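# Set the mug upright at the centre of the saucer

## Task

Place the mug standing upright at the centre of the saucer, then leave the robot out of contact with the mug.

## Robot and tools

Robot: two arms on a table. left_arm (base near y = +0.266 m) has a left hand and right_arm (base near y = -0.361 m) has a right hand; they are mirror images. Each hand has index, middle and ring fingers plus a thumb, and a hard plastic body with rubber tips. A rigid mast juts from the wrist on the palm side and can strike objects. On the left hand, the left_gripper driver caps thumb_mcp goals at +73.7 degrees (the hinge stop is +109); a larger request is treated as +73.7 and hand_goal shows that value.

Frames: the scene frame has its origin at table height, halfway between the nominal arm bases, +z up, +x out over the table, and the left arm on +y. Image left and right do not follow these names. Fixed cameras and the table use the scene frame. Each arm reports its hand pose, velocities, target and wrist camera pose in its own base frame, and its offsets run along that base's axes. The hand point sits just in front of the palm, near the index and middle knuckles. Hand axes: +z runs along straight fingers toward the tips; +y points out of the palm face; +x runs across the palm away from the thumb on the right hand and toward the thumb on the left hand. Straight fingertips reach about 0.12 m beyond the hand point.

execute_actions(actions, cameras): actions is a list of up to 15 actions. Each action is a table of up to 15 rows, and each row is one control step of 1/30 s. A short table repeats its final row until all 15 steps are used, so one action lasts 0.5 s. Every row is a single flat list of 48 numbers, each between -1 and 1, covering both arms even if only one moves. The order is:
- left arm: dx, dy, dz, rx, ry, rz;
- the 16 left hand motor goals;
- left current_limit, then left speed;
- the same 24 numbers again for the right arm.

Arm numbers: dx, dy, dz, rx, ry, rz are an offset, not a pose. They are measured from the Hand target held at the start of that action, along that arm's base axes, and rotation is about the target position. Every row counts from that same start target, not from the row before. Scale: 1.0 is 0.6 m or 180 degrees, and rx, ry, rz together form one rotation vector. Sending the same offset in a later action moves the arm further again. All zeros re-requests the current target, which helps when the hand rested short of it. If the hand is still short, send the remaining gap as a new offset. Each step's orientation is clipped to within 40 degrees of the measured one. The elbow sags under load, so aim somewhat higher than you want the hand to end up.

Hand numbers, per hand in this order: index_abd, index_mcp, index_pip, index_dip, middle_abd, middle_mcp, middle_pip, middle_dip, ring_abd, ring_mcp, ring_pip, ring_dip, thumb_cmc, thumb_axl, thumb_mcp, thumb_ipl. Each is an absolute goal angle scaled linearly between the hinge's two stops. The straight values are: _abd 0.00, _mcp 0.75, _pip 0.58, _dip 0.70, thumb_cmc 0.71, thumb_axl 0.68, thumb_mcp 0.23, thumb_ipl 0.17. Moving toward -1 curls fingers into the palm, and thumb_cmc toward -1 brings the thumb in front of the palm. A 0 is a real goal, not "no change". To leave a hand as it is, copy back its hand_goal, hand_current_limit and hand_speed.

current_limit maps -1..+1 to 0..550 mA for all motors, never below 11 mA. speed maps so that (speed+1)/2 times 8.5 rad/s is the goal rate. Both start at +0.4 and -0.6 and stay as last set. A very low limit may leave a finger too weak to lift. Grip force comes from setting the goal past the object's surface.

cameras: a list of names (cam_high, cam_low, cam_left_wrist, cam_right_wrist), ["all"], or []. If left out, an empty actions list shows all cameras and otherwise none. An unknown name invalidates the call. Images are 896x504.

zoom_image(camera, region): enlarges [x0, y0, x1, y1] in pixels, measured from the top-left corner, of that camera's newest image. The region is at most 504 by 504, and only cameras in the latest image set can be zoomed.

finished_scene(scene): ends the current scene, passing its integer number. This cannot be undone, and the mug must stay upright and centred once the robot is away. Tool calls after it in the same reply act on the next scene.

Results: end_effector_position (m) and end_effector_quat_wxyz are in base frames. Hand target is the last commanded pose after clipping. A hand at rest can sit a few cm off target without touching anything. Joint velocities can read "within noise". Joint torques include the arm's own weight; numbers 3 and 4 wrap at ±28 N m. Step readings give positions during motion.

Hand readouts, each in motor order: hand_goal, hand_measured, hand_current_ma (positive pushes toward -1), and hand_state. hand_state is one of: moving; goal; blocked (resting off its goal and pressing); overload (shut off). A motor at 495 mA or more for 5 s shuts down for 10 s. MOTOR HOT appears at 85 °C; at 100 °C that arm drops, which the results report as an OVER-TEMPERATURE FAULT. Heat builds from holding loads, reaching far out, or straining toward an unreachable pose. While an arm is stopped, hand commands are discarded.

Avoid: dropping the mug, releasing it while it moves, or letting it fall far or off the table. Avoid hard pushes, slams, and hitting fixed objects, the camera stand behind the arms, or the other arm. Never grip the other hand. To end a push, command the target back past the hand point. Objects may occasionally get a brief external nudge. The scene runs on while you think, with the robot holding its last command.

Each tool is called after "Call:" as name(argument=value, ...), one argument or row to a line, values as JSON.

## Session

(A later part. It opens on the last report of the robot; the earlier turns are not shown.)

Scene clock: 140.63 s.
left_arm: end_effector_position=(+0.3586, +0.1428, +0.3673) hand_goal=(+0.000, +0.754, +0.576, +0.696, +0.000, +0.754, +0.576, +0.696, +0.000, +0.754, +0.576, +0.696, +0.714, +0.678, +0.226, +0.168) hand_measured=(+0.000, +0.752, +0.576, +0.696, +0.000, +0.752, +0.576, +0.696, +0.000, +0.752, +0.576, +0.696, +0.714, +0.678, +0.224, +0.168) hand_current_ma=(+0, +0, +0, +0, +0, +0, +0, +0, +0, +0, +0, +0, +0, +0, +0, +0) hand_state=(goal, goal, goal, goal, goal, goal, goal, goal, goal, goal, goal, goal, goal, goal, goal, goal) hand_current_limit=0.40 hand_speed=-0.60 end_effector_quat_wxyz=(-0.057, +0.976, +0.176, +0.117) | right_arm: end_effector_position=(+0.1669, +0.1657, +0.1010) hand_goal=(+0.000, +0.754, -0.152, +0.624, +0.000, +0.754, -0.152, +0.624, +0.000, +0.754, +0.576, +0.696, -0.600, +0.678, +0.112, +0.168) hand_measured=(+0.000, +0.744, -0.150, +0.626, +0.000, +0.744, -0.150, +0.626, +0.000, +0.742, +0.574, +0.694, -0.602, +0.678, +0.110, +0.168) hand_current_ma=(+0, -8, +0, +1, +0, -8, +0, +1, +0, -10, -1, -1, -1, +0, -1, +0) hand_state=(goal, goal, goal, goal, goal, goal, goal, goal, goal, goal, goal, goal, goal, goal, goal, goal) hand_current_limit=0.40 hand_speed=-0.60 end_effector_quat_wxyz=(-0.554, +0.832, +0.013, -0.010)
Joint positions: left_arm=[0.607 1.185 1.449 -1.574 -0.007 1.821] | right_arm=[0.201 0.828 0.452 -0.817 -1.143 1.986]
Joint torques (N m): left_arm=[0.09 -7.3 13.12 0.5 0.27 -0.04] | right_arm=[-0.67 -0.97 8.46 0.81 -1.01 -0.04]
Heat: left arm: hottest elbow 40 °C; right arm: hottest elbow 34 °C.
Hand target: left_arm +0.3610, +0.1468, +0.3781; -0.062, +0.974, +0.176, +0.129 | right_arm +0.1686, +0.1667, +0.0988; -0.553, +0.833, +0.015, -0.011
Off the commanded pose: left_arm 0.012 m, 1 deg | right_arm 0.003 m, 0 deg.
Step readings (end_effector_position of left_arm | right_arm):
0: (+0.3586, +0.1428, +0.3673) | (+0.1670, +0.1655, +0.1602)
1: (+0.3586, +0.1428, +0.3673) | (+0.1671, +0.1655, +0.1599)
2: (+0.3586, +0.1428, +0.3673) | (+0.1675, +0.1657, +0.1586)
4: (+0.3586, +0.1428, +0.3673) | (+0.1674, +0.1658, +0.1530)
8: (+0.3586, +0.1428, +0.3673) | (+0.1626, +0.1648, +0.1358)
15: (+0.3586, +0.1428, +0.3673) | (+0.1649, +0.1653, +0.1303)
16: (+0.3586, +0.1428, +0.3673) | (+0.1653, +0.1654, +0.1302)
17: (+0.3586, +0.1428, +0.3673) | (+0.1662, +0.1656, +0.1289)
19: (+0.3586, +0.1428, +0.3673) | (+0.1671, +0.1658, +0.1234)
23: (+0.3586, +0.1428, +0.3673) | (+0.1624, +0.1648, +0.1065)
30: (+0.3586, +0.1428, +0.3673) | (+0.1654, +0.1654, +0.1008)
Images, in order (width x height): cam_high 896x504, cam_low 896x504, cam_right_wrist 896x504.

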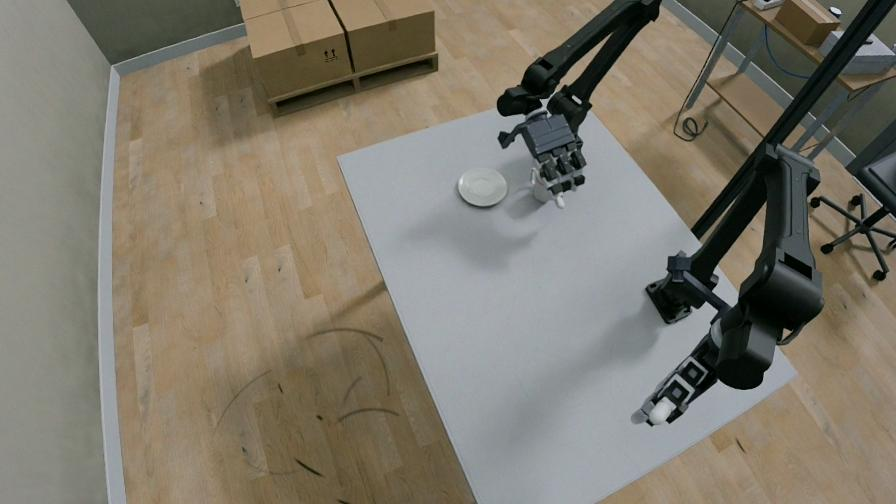

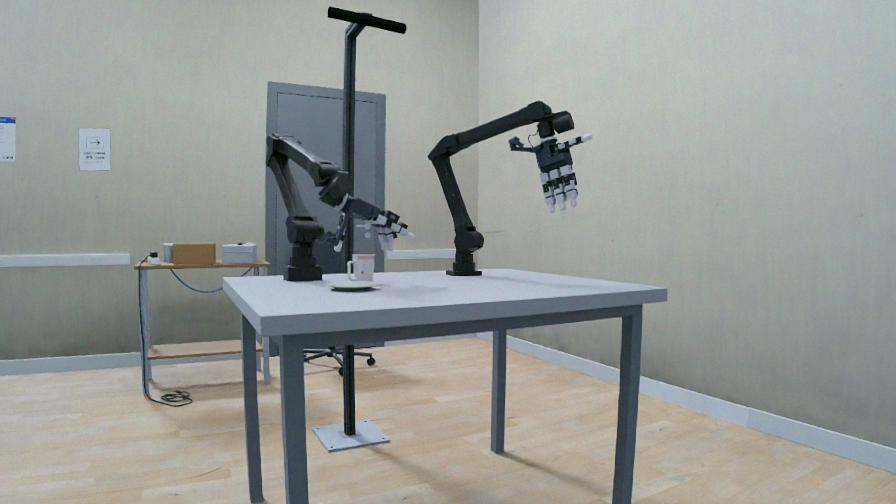

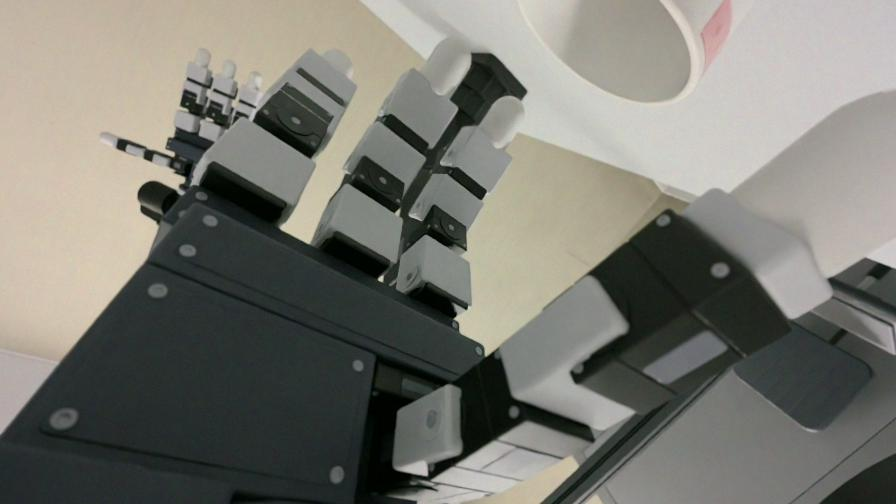

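Call:
execute_actions(
  actions=[
    [[0,0,0,0,0,0,0,0.754,0.576,0.696,0,0.754,0.576,0.696,0,0.754,0.576,0.696,0.714,0.678,0.226,0.168,0.4,-0.6,0,0,-0.053,0,0,0,0,0.753,-0.153,0.623,0,0.753,-0.153,0.623,0,0.753,0.576,0.696,-0.6,0.678,0.112,0.168,0.4,-0.6]],
  ],
  cameras=["cam_low","cam_high","cam_right_wrist"],
)

Call:
zoom_image(
  camera="cam_high",
  region=[505, 95, 595, 215],
)

Call:
zoom_image(
  camera="cam_low",
  region=[300, 190, 420, 300],
)

Scene clock: 153.53 s.
left_arm: end_effector_position=(+0.3586, +0.1428, +0.3673) hand_goal=(+0.000, +0.754, +0.576, +0.696, +0.000, +0.754, +0.576, +0.696, +0.000, +0.754, +0.576, +0.696, +0.714, +0.678, +0.226, +0.168) hand_measured=(+0.000, +0.752, +0.576, +0.696, +0.000, +0.752, +0.576, +0.696, +0.000, +0.752, +0.576, +0.696, +0.714, +0.678, +0.224, +0.168) hand_current_ma=(+0, +0, +0, +0, +0, +0, +0, +0, +0, +0, +0, +0, +0, +0, +0, +0) hand_state=(goal, goal, goal, goal, goal, goal, goal, goal, goal, goal, goal, goal, goal, goal, goal, goal) hand_current_limit=0.40 hand_speed=-0.60 end_effector_quat_wxyz=(-0.057, +0.976, +0.176, +0.117) | right_arm: end_effector_position=(+0.1675, +0.1657, +0.0693) hand_goal=(+0.000, +0.754, -0.152, +0.624, +0.000, +0.754, -0.152, +0.624, +0.000, +0.754, +0.576, +0.696, -0.600, +0.678, +0.112, +0.168) hand_measured=(+0.000, +0.744, -0.150, +0.626, +0.000, +0.744, -0.150, +0.626, +0.000, +0.742, +0.574, +0.694, -0.602, +0.678, +0.110, +0.168) hand_current_ma=(+0, -8, +0, +1, +0, -8, +0, +1, +0, -10, -1, -1, -1, +0, -1, +0) hand_state=(goal, goal, goal, goal, goal, goal, goal, goal, goal, goal, goal, goal, goal, goal, goal, goal) hand_current_limit=0.40 hand_speed=-0.60 end_effector_quat_wxyz=(-0.554, +0.832, +0.015, -0.009)
Joint positions: left_arm=[0.607 1.185 1.449 -1.574 -0.007 1.821] | right_arm=[0.201 0.89 0.387 -0.689 -1.143 1.981]
Joint torques (N m): left_arm=[-0.03 -7.18 13.12 0.5 0.27 -0.04] | right_arm=[-0.44 -1.03 7.99 0.8 -1 -0.01]
Heat: left arm: hottest elbow 40 °C; right arm: hottest elbow 34 °C.
Hand target: left_arm +0.3610, +0.1468, +0.3781; -0.062, +0.974, +0.176, +0.129 | right_arm +0.1686, +0.1666, +0.0670; -0.553, +0.833, +0.015, -0.011
Off the commanded pose: left_arm 0.012 m, 1 deg | right_arm 0.003 m, 0 deg.
Step readings (end_effector_position of left_arm | right_arm):
0: (+0.3586, +0.1428, +0.3673) | (+0.1669, +0.1657, +0.1010)
1: (+0.3586, +0.1428, +0.3673) | (+0.1669, +0.1657, +0.1006)
2: (+0.3586, +0.1428, +0.3673) | (+0.1676, +0.1659, +0.0992)
4: (+0.3586, +0.1428, +0.3673) | (+0.1680, +0.1660, +0.0929)
8: (+0.3586, +0.1428, +0.3673) | (+0.1621, +0.1648, +0.0756)
15: (+0.3586, +0.1428, +0.3673) | (+0.1655, +0.1653, +0.0690)
Images, in order (width x height): cam_high 896x504, cam_low 896x504, cam_right_wrist 896x504.

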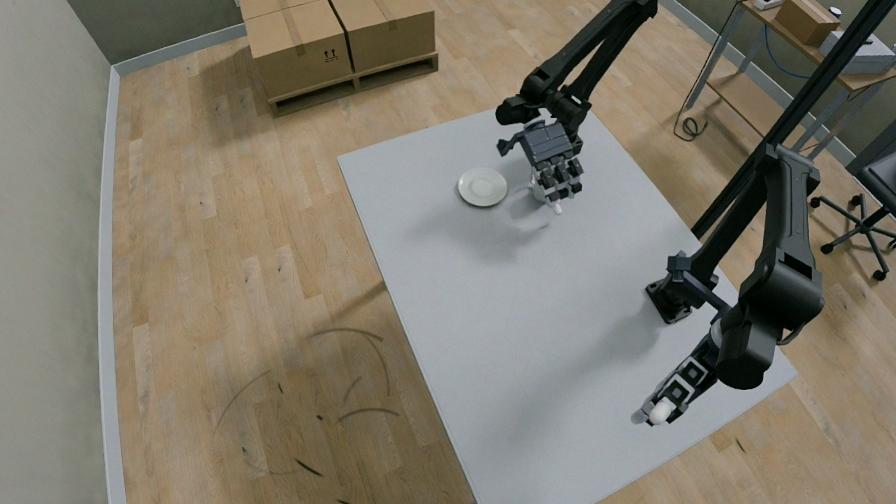

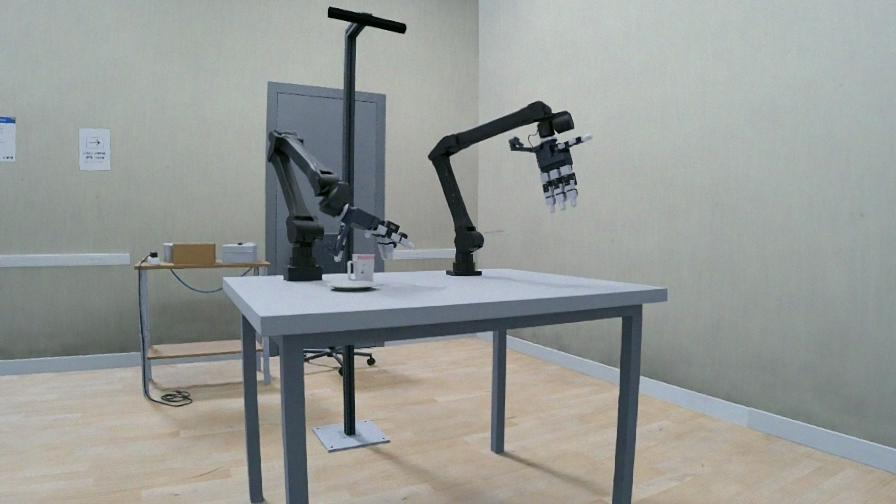

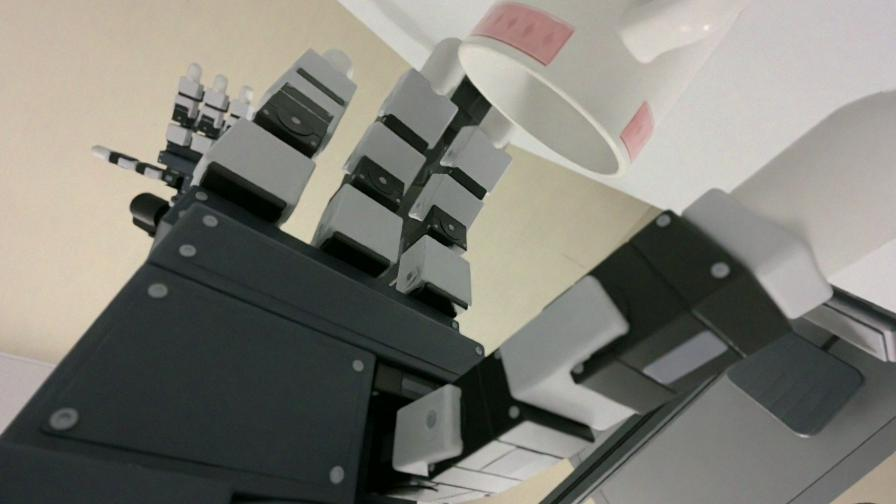

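Scaled by 4.200 from the camera's 896x504 image, which has a finer 1280x720 frame.

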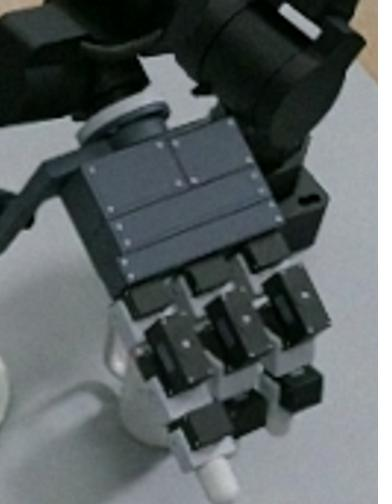

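Scaled by 4.200 from the camera's 896x504 image, which has a finer 1280x720 frame.

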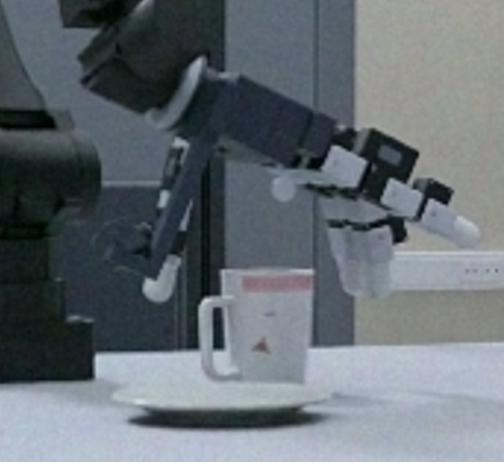

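Call:
execute_actions(
  actions=[
    [[0,0,0,0,0,0,0,0.754,0.576,0.696,0,0.754,0.576,0.696,0,0.754,0.576,0.696,0.714,0.678,0.226,0.168,0.4,-0.6,0.004,0,-0.042,0,0,0,0,0.753,-0.153,0.623,0,0.753,-0.153,0.623,0,0.753,0.576,0.696,-0.6,0.678,0.112,0.168,0.4,-0.6]],
    [[0,0,0,0,0,0,0,0.754,0.576,0.696,0,0.754,0.576,0.696,0,0.754,0.576,0.696,0.714,0.678,0.226,0.168,0.4,-0.6,0,0,0,0,0,0,0,0.548,-0.08,0.696,0,0.548,-0.08,0.696,0,0.753,0.576,0.696,-0.6,0.678,-0.169,0.33,0,-0.85]],
    [[0,0,0,0,0,0,0,0.754,0.576,0.696,0,0.754,0.576,0.696,0,0.754,0.576,0.696,0.714,0.678,0.226,0.168,0.4,-0.6,0,0,0,0,0,0,0,0.548,-0.08,0.696,0,0.548,-0.08,0.696,0,0.753,0.576,0.696,-0.6,0.678,-0.169,0.33,0,-0.85]],
  ],
  cameras=["cam_low","cam_high","cam_right_wrist"],
)

Call:
zoom_image(
  camera="cam_high",
  region=[505, 95, 595, 215],
)

Call:
zoom_image(
  camera="cam_low",
  region=[300, 190, 420, 300],
)

Scene clock: 165.53 s.
left_arm: end_effector_position=(+0.3586, +0.1428, +0.3673) hand_goal=(+0.000, +0.754, +0.576, +0.696, +0.000, +0.754, +0.576, +0.696, +0.000, +0.754, +0.576, +0.696, +0.714, +0.678, +0.226, +0.168) hand_measured=(+0.000, +0.752, +0.576, +0.696, +0.000, +0.752, +0.576, +0.696, +0.000, +0.752, +0.576, +0.696, +0.714, +0.678, +0.224, +0.168) hand_current_ma=(+0, +0, +0, +0, +0, +0, +0, +0, +0, +0, +0, +0, +0, +0, +0, +0) hand_state=(goal, goal, goal, goal, goal, goal, goal, goal, goal, goal, goal, goal, goal, goal, goal, goal) hand_current_limit=0.40 hand_speed=-0.60 end_effector_quat_wxyz=(-0.057, +0.976, +0.176, +0.117) | right_arm: end_effector_position=(+0.1703, +0.1663, +0.0445) hand_goal=(+0.000, +0.548, -0.080, +0.696, +0.000, +0.548, -0.080, +0.696, +0.000, +0.754, +0.576, +0.696, -0.600, +0.678, -0.168, +0.330) hand_measured=(+0.000, +0.544, -0.084, +0.692, +0.000, +0.542, -0.084, +0.694, +0.000, +0.742, +0.574, +0.694, -0.602, +0.678, -0.164, +0.328) hand_current_ma=(+0, -3, -2, -1, +0, -3, -2, -1, +0, -10, -1, -1, -1, +0, +2, -1) hand_state=(goal, goal, goal, goal, goal, goal, goal, goal, goal, goal, goal, goal, goal, goal, goal, goal) hand_current_limit=0.00 hand_speed=-0.85 end_effector_quat_wxyz=(-0.554, +0.832, +0.015, -0.009)
Joint positions: left_arm=[0.607 1.185 1.449 -1.574 -0.007 1.821] | right_arm=[0.201 0.97 0.348 -0.572 -1.143 1.98]
Joint torques (N m): left_arm=[-0.03 -7.12 13.15 0.53 0.27 -0.04] | right_arm=[-0.73 -1.49 7.41 0.79 -1.02 -0.02]
Heat: left arm: hottest elbow 40 °C; right arm: hottest elbow 34 °C.
Hand target: left_arm +0.3610, +0.1468, +0.3781; -0.062, +0.974, +0.176, +0.129 | right_arm +0.1710, +0.1667, +0.0418; -0.553, +0.833, +0.015, -0.011
Off the commanded pose: left_arm 0.012 m, 1 deg | right_arm 0.003 m, 0 deg.
Step readings (end_effector_position of left_arm | right_arm):
0: (+0.3586, +0.1428, +0.3673) | (+0.1675, +0.1657, +0.0692)
1: (+0.3586, +0.1428, +0.3673) | (+0.1677, +0.1658, +0.0692)
2: (+0.3586, +0.1428, +0.3673) | (+0.1685, +0.1660, +0.0680)
4: (+0.3586, +0.1428, +0.3673) | (+0.1697, +0.1662, +0.0634)
8: (+0.3586, +0.1428, +0.3673) | (+0.1657, +0.1654, +0.0495)
15: (+0.3586, +0.1428, +0.3673) | (+0.1683, +0.1659, +0.0444)
16: (+0.3586, +0.1428, +0.3673) | (+0.1689, +0.1660, +0.0445)
17: (+0.3586, +0.1428, +0.3673) | (+0.1693, +0.1661, +0.0445)
19: (+0.3586, +0.1428, +0.3673) | (+0.1698, +0.1662, +0.0446)
23: (+0.3586, +0.1428, +0.3673) | (+0.1702, +0.1663, +0.0445)
30: (+0.3586, +0.1428, +0.3673) | (+0.1703, +0.1663, +0.0445)
31: (+0.3586, +0.1428, +0.3673) | (+0.1703, +0.1663, +0.0445)
32: (+0.3586, +0.1428, +0.3673) | (+0.1703, +0.1663, +0.0445)
34: (+0.3586, +0.1428, +0.3673) | (+0.1703, +0.1663, +0.0445)
38: (+0.3586, +0.1428, +0.3673) | (+0.1703, +0.1663, +0.0445)
45: (+0.3586, +0.1428, +0.3673) | (+0.1703, +0.1663, +0.0445)
Images, in order (width x height): cam_high 896x504, cam_low 896x504, cam_right_wrist 896x504.

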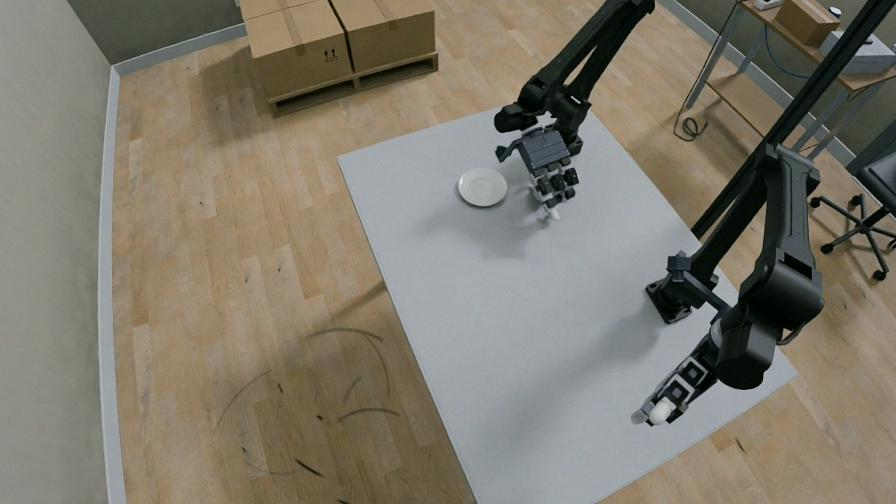

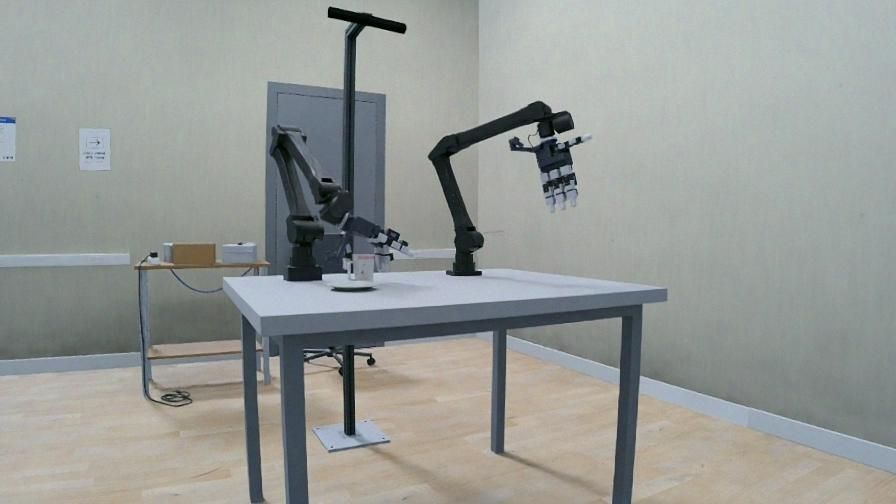

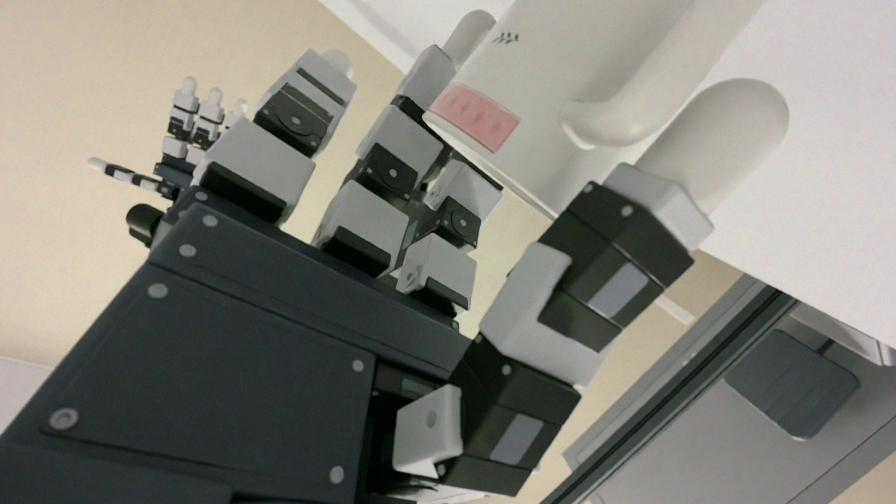

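Scaled by 4.200 from the camera's 896x504 image, which has a finer 1280x720 frame.

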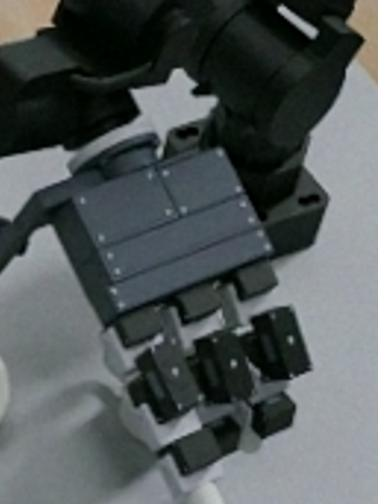

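Scaled by 4.200 from the camera's 896x504 image, which has a finer 1280x720 frame.

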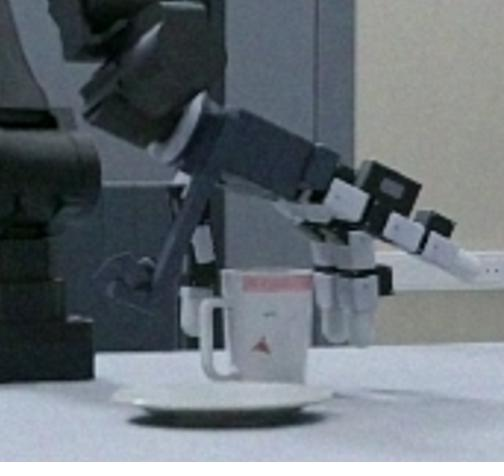

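Call:
execute_actions(
  actions=[
    [[0,0,0,0,0,0,0,0.754,0.576,0.696,0,0.754,0.576,0.696,0,0.754,0.576,0.696,0.714,0.678,0.226,0.168,0.4,-0.6,0,0,0,0,0,0,0,0.2,-0.08,0.696,0,0.2,-0.08,0.696,0,0.753,0.576,0.696,-0.6,0.678,-0.4,0.33,0,-0.85]],
    [[0,0,0,0,0,0,0,0.754,0.576,0.696,0,0.754,0.576,0.696,0,0.754,0.576,0.696,0.714,0.678,0.226,0.168,0.4,-0.6,0,0,0,0,0,0,0,0.2,-0.08,0.696,0,0.2,-0.08,0.696,0,0.753,0.576,0.696,-0.6,0.678,-0.4,0.33,0,-0.85]],
  ],
  cameras=["cam_low","cam_high","cam_right_wrist"],
)

Call:
zoom_image(
  camera="cam_low",
  region=[300, 190, 420, 300],
)

Scene clock: 175.53 s.
left_arm: end_effector_position=(+0.3586, +0.1428, +0.3673) hand_goal=(+0.000, +0.754, +0.576, +0.696, +0.000, +0.754, +0.576, +0.696, +0.000, +0.754, +0.576, +0.696, +0.714, +0.678, +0.226, +0.168) hand_measured=(+0.000, +0.752, +0.576, +0.696, +0.000, +0.752, +0.576, +0.696, +0.000, +0.752, +0.576, +0.696, +0.714, +0.678, +0.224, +0.168) hand_current_ma=(+0, +0, +0, +0, +0, +0, +0, +0, +0, +0, +0, +0, +0, +0, +0, +0) hand_state=(goal, goal, goal, goal, goal, goal, goal, goal, goal, goal, goal, goal, goal, goal, goal, goal) hand_current_limit=0.40 hand_speed=-0.60 end_effector_quat_wxyz=(-0.057, +0.976, +0.176, +0.117) | right_arm: end_effector_position=(+0.1704, +0.1669, +0.0449) hand_goal=(+0.000, +0.200, -0.080, +0.696, +0.000, +0.200, -0.080, +0.696, +0.000, +0.754, +0.576, +0.696, -0.600, +0.678, -0.400, +0.330) hand_measured=(+0.000, +0.330, -0.056, +0.702, -0.002, +0.332, -0.056, +0.700, +0.000, +0.742, +0.574, +0.694, -0.596, +0.676, -0.292, +0.354) hand_current_ma=(+0, +275, +30, +3, +0, +275, +27, +2, +0, -10, -1, -1, +2, +0, +275, +45) hand_state=(goal, blocked, blocked, goal, goal, blocked, blocked, goal, goal, goal, goal, goal, goal, goal, blocked, blocked) hand_current_limit=0.00 hand_speed=-0.85 end_effector_quat_wxyz=(-0.556, +0.831, +0.016, -0.010)
Joint positions: left_arm=[0.607 1.185 1.449 -1.574 -0.007 1.821] | right_arm=[0.201 0.971 0.348 -0.57 -1.147 1.98]
Joint torques (N m): left_arm=[0.09 -7.18 13.11 0.5 0.27 -0.04] | right_arm=[-0.44 -1.49 7.41 0.75 -0.83 -0.03]
Heat: left arm: hottest elbow 40 °C; right arm: hottest elbow 33 °C.
Hand target: left_arm +0.3610, +0.1468, +0.3781; -0.062, +0.974, +0.176, +0.129 | right_arm +0.1710, +0.1666, +0.0418; -0.553, +0.833, +0.015, -0.011
Off the commanded pose: left_arm 0.012 m, 1 deg | right_arm 0.003 m, 0 deg.
Step readings (end_effector_position of left_arm | right_arm):
0: (+0.3586, +0.1428, +0.3673) | (+0.1703, +0.1663, +0.0445)
1: (+0.3586, +0.1428, +0.3673) | (+0.1703, +0.1663, +0.0445)
2: (+0.3586, +0.1428, +0.3673) | (+0.1703, +0.1663, +0.0445)
4: (+0.3586, +0.1428, +0.3673) | (+0.1703, +0.1663, +0.0445)
8: (+0.3586, +0.1428, +0.3673) | (+0.1704, +0.1663, +0.0444)
15: (+0.3586, +0.1428, +0.3673) | (+0.1705, +0.1663, +0.0444)
16: (+0.3586, +0.1428, +0.3673) | (+0.1705, +0.1665, +0.0445)
17: (+0.3586, +0.1428, +0.3673) | (+0.1705, +0.1666, +0.0446)
19: (+0.3586, +0.1428, +0.3673) | (+0.1704, +0.1668, +0.0448)
23: (+0.3586, +0.1428, +0.3673) | (+0.1704, +0.1669, +0.0449)
30: (+0.3586, +0.1428, +0.3673) | (+0.1704, +0.1669, +0.0449)
Images, in order (width x height): cam_high 896x504, cam_low 896x504, cam_right_wrist 896x504.

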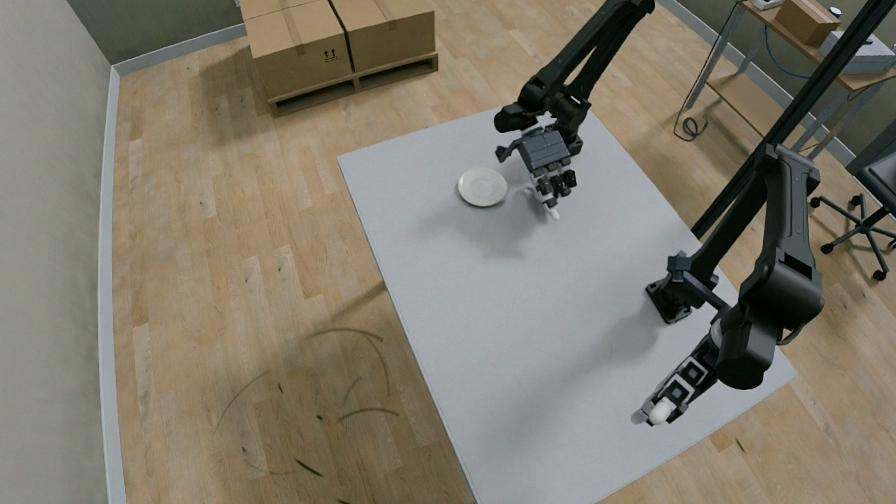

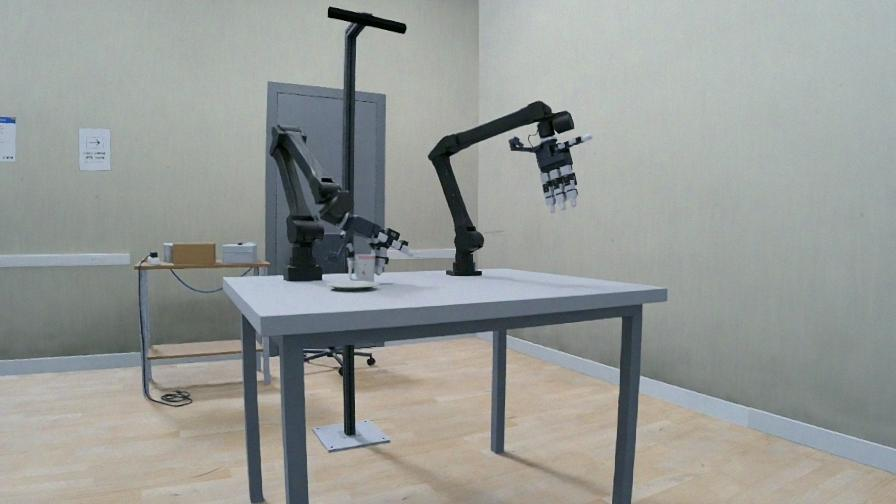

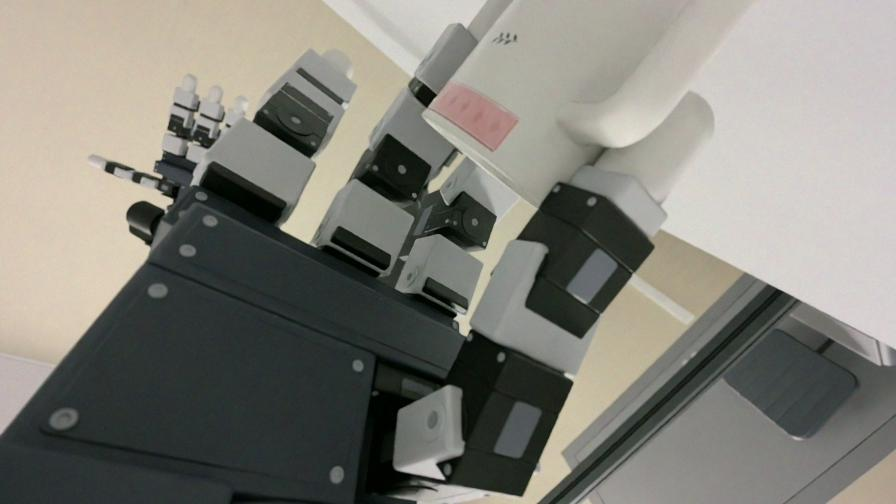

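Scaled by 4.200 from the camera's 896x504 image, which has a finer 1280x720 frame.

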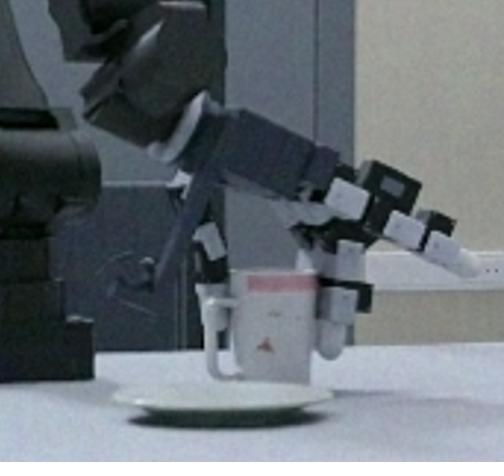

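Call:
execute_actions(
  actions=[
    [[0,0,0,0,0,0,0,0.754,0.576,0.696,0,0.754,0.576,0.696,0,0.754,0.576,0.696,0.714,0.678,0.226,0.168,0.4,-0.6,0,0,0,0,0,0,0,0.13,-0.1,0.66,0,0.13,-0.1,0.66,0,0.753,0.576,0.696,-0.6,0.678,-0.46,0.33,0.2,-0.85]],
    [[0,0,0,0,0,0,0,0.754,0.576,0.696,0,0.754,0.576,0.696,0,0.754,0.576,0.696,0.714,0.678,0.226,0.168,0.4,-0.6,0.01,0,0.05,0,0,0,0,0.13,-0.1,0.66,0,0.13,-0.1,0.66,0,0.753,0.576,0.696,-0.6,0.678,-0.46,0.33,0.2,-0.85]],
    [[0,0,0,0,0,0,0,0.754,0.576,0.696,0,0.754,0.576,0.696,0,0.754,0.576,0.696,0.714,0.678,0.226,0.168,0.4,-0.6,0.01,0,0.05,0,0,0,0,0.13,-0.1,0.66,0,0.13,-0.1,0.66,0,0.753,0.576,0.696,-0.6,0.678,-0.46,0.33,0.2,-0.85]],
  ],
  cameras=["cam_low","cam_high","cam_right_wrist"],
)

Call:
zoom_image(
  camera="cam_low",
  region=[300, 190, 420, 300],
)

Scene clock: 180.87 s.
left_arm: end_effector_position=(+0.3586, +0.1428, +0.3673) hand_goal=(+0.000, +0.754, +0.576, +0.696, +0.000, +0.754, +0.576, +0.696, +0.000, +0.754, +0.576, +0.696, +0.714, +0.678, +0.226, +0.168) hand_measured=(+0.000, +0.752, +0.576, +0.696, +0.000, +0.752, +0.576, +0.696, +0.000, +0.752, +0.576, +0.696, +0.714, +0.678, +0.224, +0.168) hand_current_ma=(+0, +0, +0, +0, +0, +0, +0, +0, +0, +0, +0, +0, +0, +0, +0, +0) hand_state=(goal, goal, goal, goal, goal, goal, goal, goal, goal, goal, goal, goal, goal, goal, goal, goal) hand_current_limit=0.40 hand_speed=-0.60 end_effector_quat_wxyz=(-0.057, +0.976, +0.176, +0.117) | right_arm: end_effector_position=(+0.1648, +0.1641, +0.0817) hand_goal=(+0.000, +0.130, -0.100, +0.660, +0.000, +0.130, -0.100, +0.660, +0.000, +0.754, +0.576, +0.696, -0.600, +0.678, -0.460, +0.330) hand_measured=(+0.008, +0.322, -0.056, +0.686, -0.012, +0.324, -0.056, +0.682, +0.000, +0.742, +0.574, +0.694, -0.592, +0.672, -0.292, +0.362) hand_current_ma=(+4, +330, +74, +35, -8, +330, +71, +27, +0, -10, -1, -1, +5, -4, +330, +68) hand_state=(goal, blocked, blocked, blocked, goal, blocked, blocked, blocked, goal, goal, goal, goal, goal, goal, blocked, blocked) hand_current_limit=0.20 hand_speed=-0.85 end_effector_quat_wxyz=(-0.546, +0.837, +0.000, -0.033)
Joint positions: left_arm=[0.607 1.185 1.449 -1.574 -0.007 1.821] | right_arm=[0.201 0.903 0.436 -0.794 -1.136 1.972]
Joint torques (N m): left_arm=[-0.03 -7.18 13.14 0.54 0.28 -0.03] | right_arm=[-1.32 -3.02 11.93 -0.18 -1.38 -0.1]
Heat: left arm: hottest elbow 40 °C; right arm: hottest elbow 33 °C.
Hand target: left_arm +0.3610, +0.1468, +0.3781; -0.062, +0.974, +0.176, +0.129 | right_arm +0.1830, +0.1667, +0.1018; -0.553, +0.833, +0.015, -0.011
Off the commanded pose: left_arm 0.012 m, 1 deg | right_arm 0.027 m, 3 deg.
Step readings (end_effector_position of left_arm | right_arm):
0: (+0.3586, +0.1428, +0.3673) | (+0.1704, +0.1669, +0.0449)
1: (+0.3586, +0.1428, +0.3673) | (+0.1704, +0.1670, +0.0449)
2: (+0.3586, +0.1428, +0.3673) | (+0.1704, +0.1670, +0.0449)
4: (+0.3586, +0.1428, +0.3673) | (+0.1704, +0.1670, +0.0449)
8: (+0.3586, +0.1428, +0.3673) | (+0.1704, +0.1670, +0.0449)
15: (+0.3586, +0.1428, +0.3673) | (+0.1704, +0.1670, +0.0449)
16: (+0.3586, +0.1428, +0.3673) | (+0.1704, +0.1670, +0.0449)
17: (+0.3586, +0.1428, +0.3673) | (+0.1695, +0.1667, +0.0448)
19: (+0.3586, +0.1428, +0.3673) | (+0.1665, +0.1656, +0.0454)
23: (+0.3586, +0.1428, +0.3673) | (+0.1598, +0.1634, +0.0472)
30: (+0.3586, +0.1428, +0.3673) | (+0.1576, +0.1629, +0.0507)
31: (+0.3586, +0.1428, +0.3673) | (+0.1578, +0.1630, +0.0514)
32: (+0.3586, +0.1428, +0.3673) | (+0.1577, +0.1627, +0.0528)
34: (+0.3586, +0.1428, +0.3673) | (+0.1583, +0.1628, +0.0578)
38: (+0.3586, +0.1428, +0.3673) | (+0.1658, +0.1643, +0.0732)
45: (+0.3586, +0.1428, +0.3673) | (+0.1670, +0.1646, +0.0820)
Images, in order (width x height): cam_high 896x504, cam_low 896x504, cam_right_wrist 896x504.

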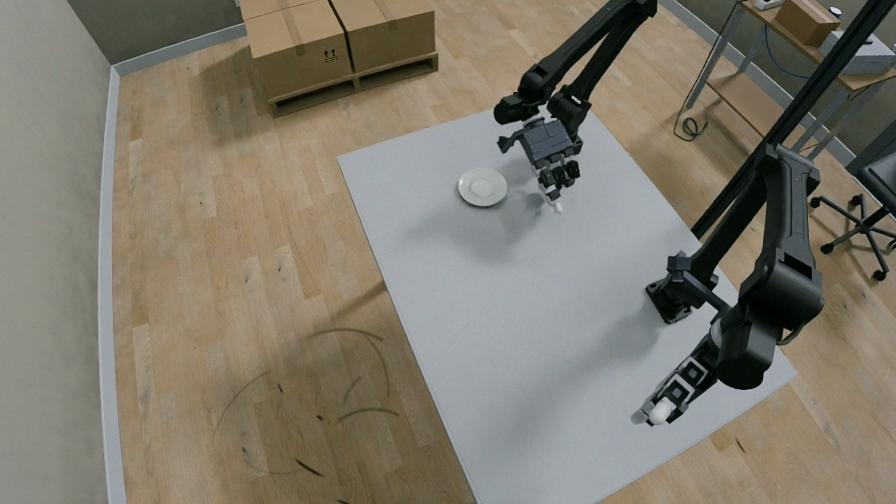

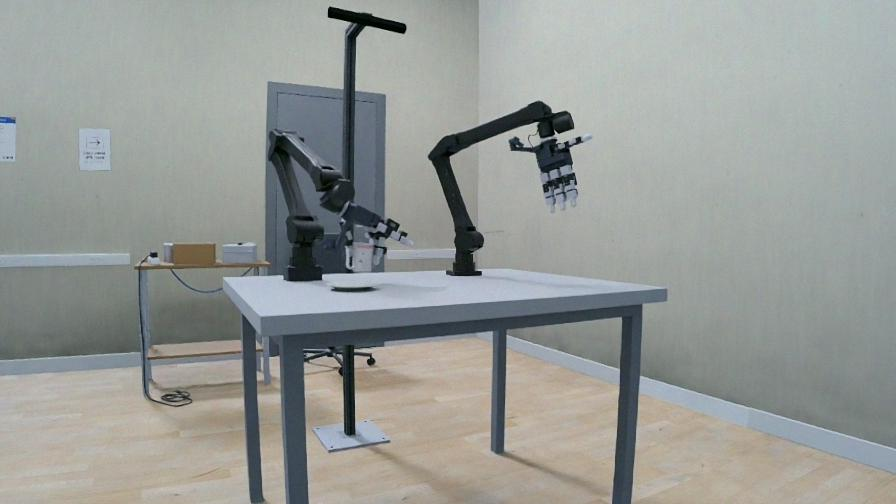

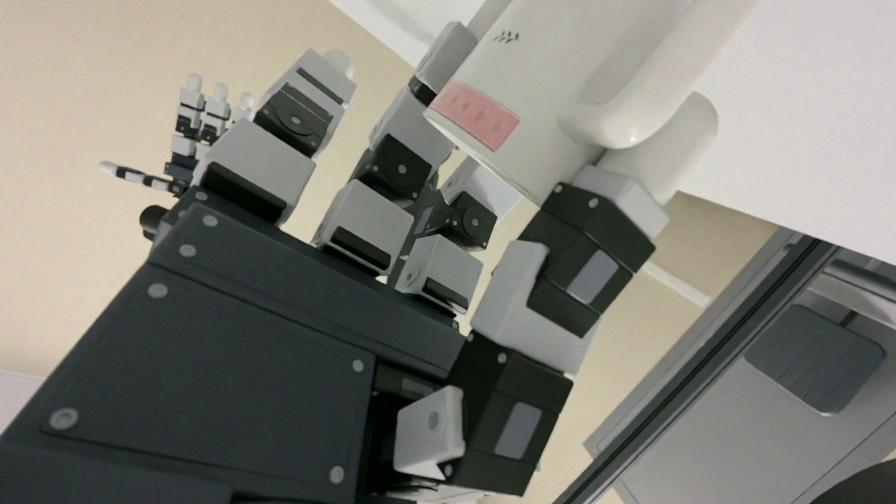

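Scaled by 4.200 from the camera's 896x504 image, which has a finer 1280x720 frame.

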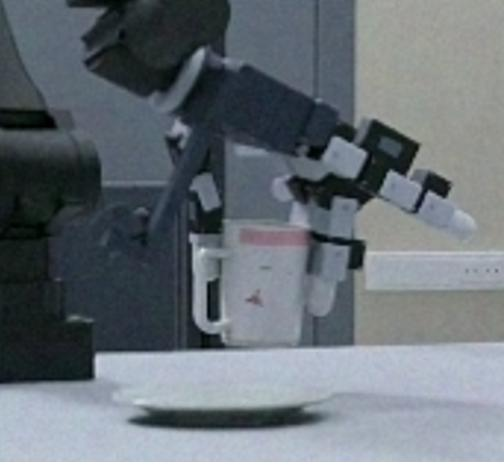

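Call:
execute_actions(
  actions=[
    [[0,0,0,0,0,0,0,0.754,0.576,0.696,0,0.754,0.576,0.696,0,0.754,0.576,0.696,0.714,0.678,0.226,0.168,0.4,-0.6,0.01,0,0.05,0,0,0,0,0.13,-0.1,0.66,0,0.13,-0.1,0.66,0,0.753,0.576,0.696,-0.6,0.678,-0.46,0.33,0.2,-0.85]],
    [[0,0,0,0,0,0,0,0.754,0.576,0.696,0,0.754,0.576,0.696,0,0.754,0.576,0.696,0.714,0.678,0.226,0.168,0.4,-0.6,0.075,-0.036,0,0,0,-0.0111,0,0.13,-0.1,0.66,0,0.13,-0.1,0.66,0,0.753,0.576,0.696,-0.6,0.678,-0.46,0.33,0.2,-0.85]],
    [[0,0,0,0,0,0,0,0.754,0.576,0.696,0,0.754,0.576,0.696,0,0.754,0.576,0.696,0.714,0.678,0.226,0.168,0.4,-0.6,0.075,-0.036,0,0,0,-0.0111,0,0.13,-0.1,0.66,0,0.13,-0.1,0.66,0,0.753,0.576,0.696,-0.6,0.678,-0.46,0.33,0.2,-0.85]],
    [[0,0,0,0,0,0,0,0.754,0.576,0.696,0,0.754,0.576,0.696,0,0.754,0.576,0.696,0.714,0.678,0.226,0.168,0.4,-0.6,0.075,-0.036,0,0,0,-0.0111,0,0.13,-0.1,0.66,0,0.13,-0.1,0.66,0,0.753,0.576,0.696,-0.6,0.678,-0.46,0.33,0.2,-0.85]],
  ],
  cameras=["cam_low","cam_high","cam_right_wrist"],
)

Call:
zoom_image(
  camera="cam_low",
  region=[300, 190, 420, 300],
)

Call:
zoom_image(
  camera="cam_high",
  region=[440, 100, 560, 220],
)

Scene clock: 194.97 s.
left_arm: end_effector_position=(+0.3586, +0.1428, +0.3673) hand_goal=(+0.000, +0.754, +0.576, +0.696, +0.000, +0.754, +0.576, +0.696, +0.000, +0.754, +0.576, +0.696, +0.714, +0.678, +0.226, +0.168) hand_measured=(+0.000, +0.752, +0.576, +0.696, +0.000, +0.752, +0.576, +0.696, +0.000, +0.752, +0.576, +0.696, +0.714, +0.678, +0.224, +0.168) hand_current_ma=(+0, +0, +0, +0, +0, +0, +0, +0, +0, +0, +0, +0, +0, +0, +0, +0) hand_state=(goal, goal, goal, goal, goal, goal, goal, goal, goal, goal, goal, goal, goal, goal, goal, goal) hand_current_limit=0.40 hand_speed=-0.60 end_effector_quat_wxyz=(-0.057, +0.976, +0.176, +0.117) | right_arm: end_effector_position=(+0.3052, +0.1041, +0.1190) hand_goal=(+0.000, +0.130, -0.100, +0.660, +0.000, +0.130, -0.100, +0.660, +0.000, +0.754, +0.576, +0.696, -0.600, +0.678, -0.460, +0.330) hand_measured=(+0.010, +0.318, -0.056, +0.686, -0.016, +0.320, -0.056, +0.682, +0.000, +0.742, +0.574, +0.694, -0.588, +0.672, -0.292, +0.364) hand_current_ma=(+6, +330, +74, +35, -12, +330, +71, +27, +0, -10, -1, -1, +11, -4, +330, +77) hand_state=(goal, blocked, blocked, blocked, goal, blocked, blocked, blocked, goal, goal, goal, goal, goal, goal, blocked, blocked) hand_current_limit=0.20 hand_speed=-0.85 end_effector_quat_wxyz=(-0.550, +0.834, -0.038, +0.003)
Joint positions: left_arm=[0.607 1.185 1.449 -1.574 -0.007 1.821] | right_arm=[-0.07 1.309 0.832 -1.138 -1.164 1.563]
Joint torques (N m): left_arm=[0.09 -7.18 13.14 0.53 0.28 -0.05] | right_arm=[-1.38 -6.07 11.36 -0.72 -1.46 -0.09]
Heat: left arm: hottest elbow 40 °C; right arm: hottest elbow 34 °C.
Hand target: left_arm +0.3610, +0.1468, +0.3781; -0.062, +0.974, +0.176, +0.129 | right_arm +0.3239, +0.1018, +0.1317; -0.553, +0.833, -0.029, +0.018
Off the commanded pose: left_arm 0.012 m, 1 deg | right_arm 0.023 m, 2 deg.
Step readings (end_effector_position of left_arm | right_arm):
0: (+0.3586, +0.1428, +0.3673) | (+0.1649, +0.1641, +0.0817)
1: (+0.3586, +0.1428, +0.3673) | (+0.1647, +0.1640, +0.0818)
2: (+0.3586, +0.1428, +0.3673) | (+0.1644, +0.1640, +0.0828)
4: (+0.3586, +0.1428, +0.3673) | (+0.1642, +0.1639, +0.0874)
8: (+0.3586, +0.1428, +0.3673) | (+0.1704, +0.1652, +0.1016)
15: (+0.3586, +0.1428, +0.3673) | (+0.1727, +0.1658, +0.1110)
16: (+0.3586, +0.1428, +0.3673) | (+0.1723, +0.1654, +0.1109)
17: (+0.3586, +0.1428, +0.3673) | (+0.1729, +0.1645, +0.1113)
19: (+0.3586, +0.1428, +0.3673) | (+0.1800, +0.1596, +0.1119)
23: (+0.3586, +0.1428, +0.3673) | (+0.2048, +0.1478, +0.1137)
30: (+0.3586, +0.1428, +0.3673) | (+0.2147, +0.1457, +0.1166)
31: (+0.3586, +0.1428, +0.3673) | (+0.2147, +0.1454, +0.1164)
32: (+0.3586, +0.1428, +0.3673) | (+0.2158, +0.1445, +0.1163)
34: (+0.3586, +0.1428, +0.3673) | (+0.2237, +0.1401, +0.1163)
38: (+0.3586, +0.1428, +0.3673) | (+0.2497, +0.1278, +0.1166)
45: (+0.3586, +0.1428, +0.3673) | (+0.2606, +0.1249, +0.1189)
46: (+0.3586, +0.1428, +0.3673) | (+0.2607, +0.1248, +0.1188)
47: (+0.3586, +0.1428, +0.3673) | (+0.2618, +0.1239, +0.1188)
49: (+0.3586, +0.1428, +0.3673) | (+0.2697, +0.1206, +0.1190)
53: (+0.3586, +0.1428, +0.3673) | (+0.2955, +0.1087, +0.1187)
60: (+0.3586, +0.1428, +0.3673) | (+0.3060, +0.1041, +0.1199)
Images, in order (width x height): cam_high 896x504, cam_low 896x504, cam_right_wrist 896x504.

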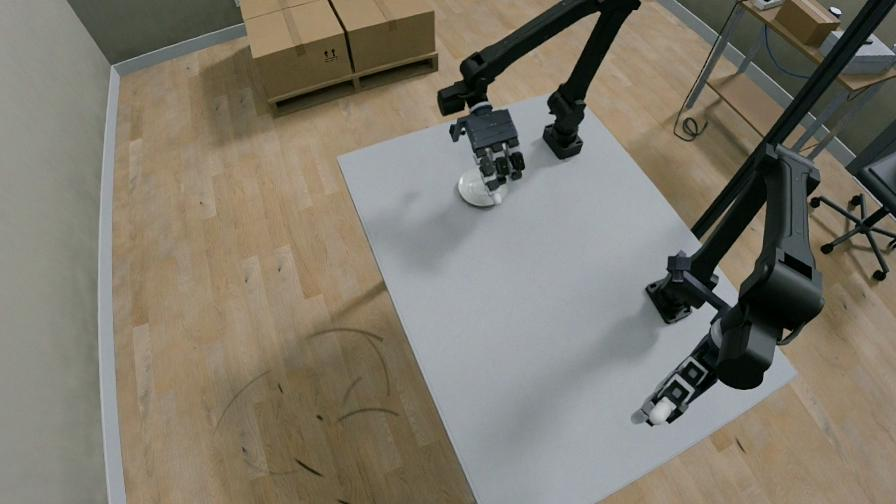

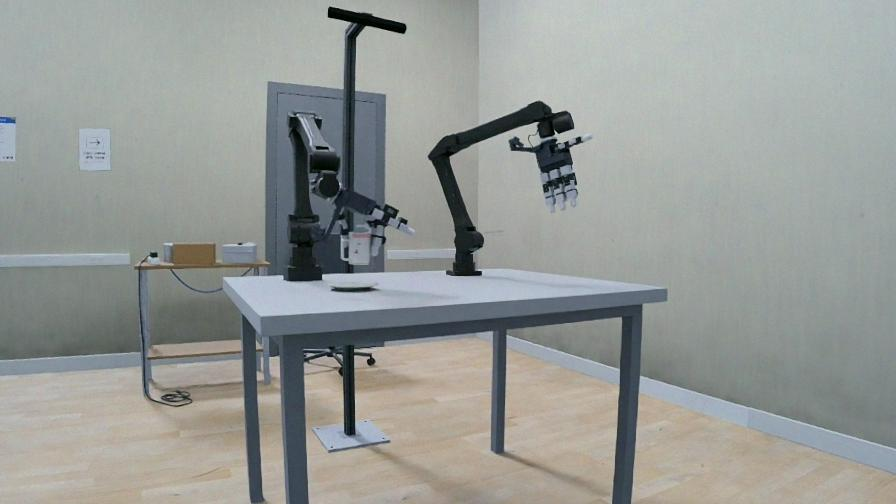

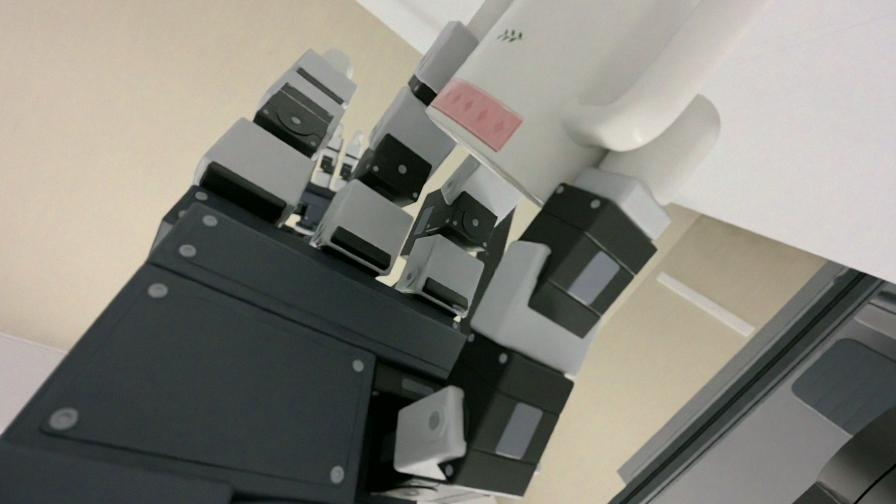

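Scaled by 4.200 from the camera's 896x504 image, which has a finer 1280x720 frame.

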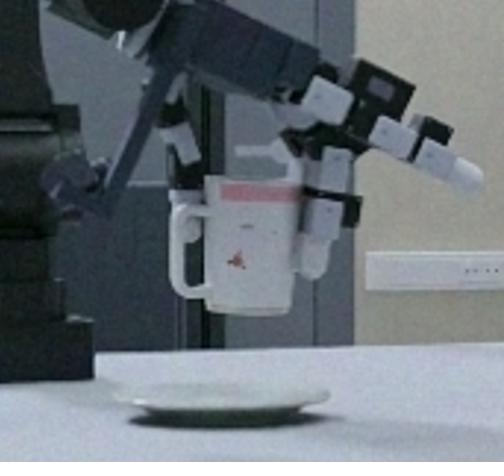

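Scaled by 4.200 from the camera's 896x504 image, which has a finer 1280x720 frame.

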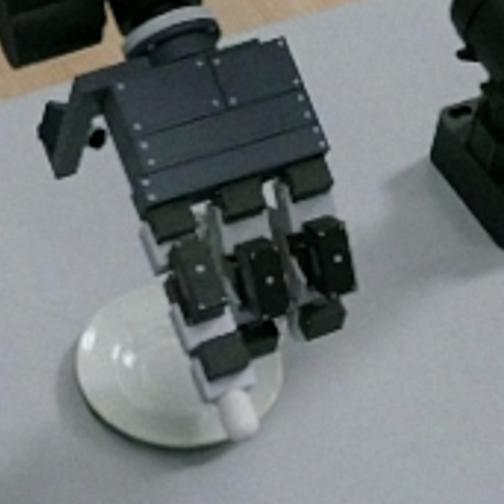

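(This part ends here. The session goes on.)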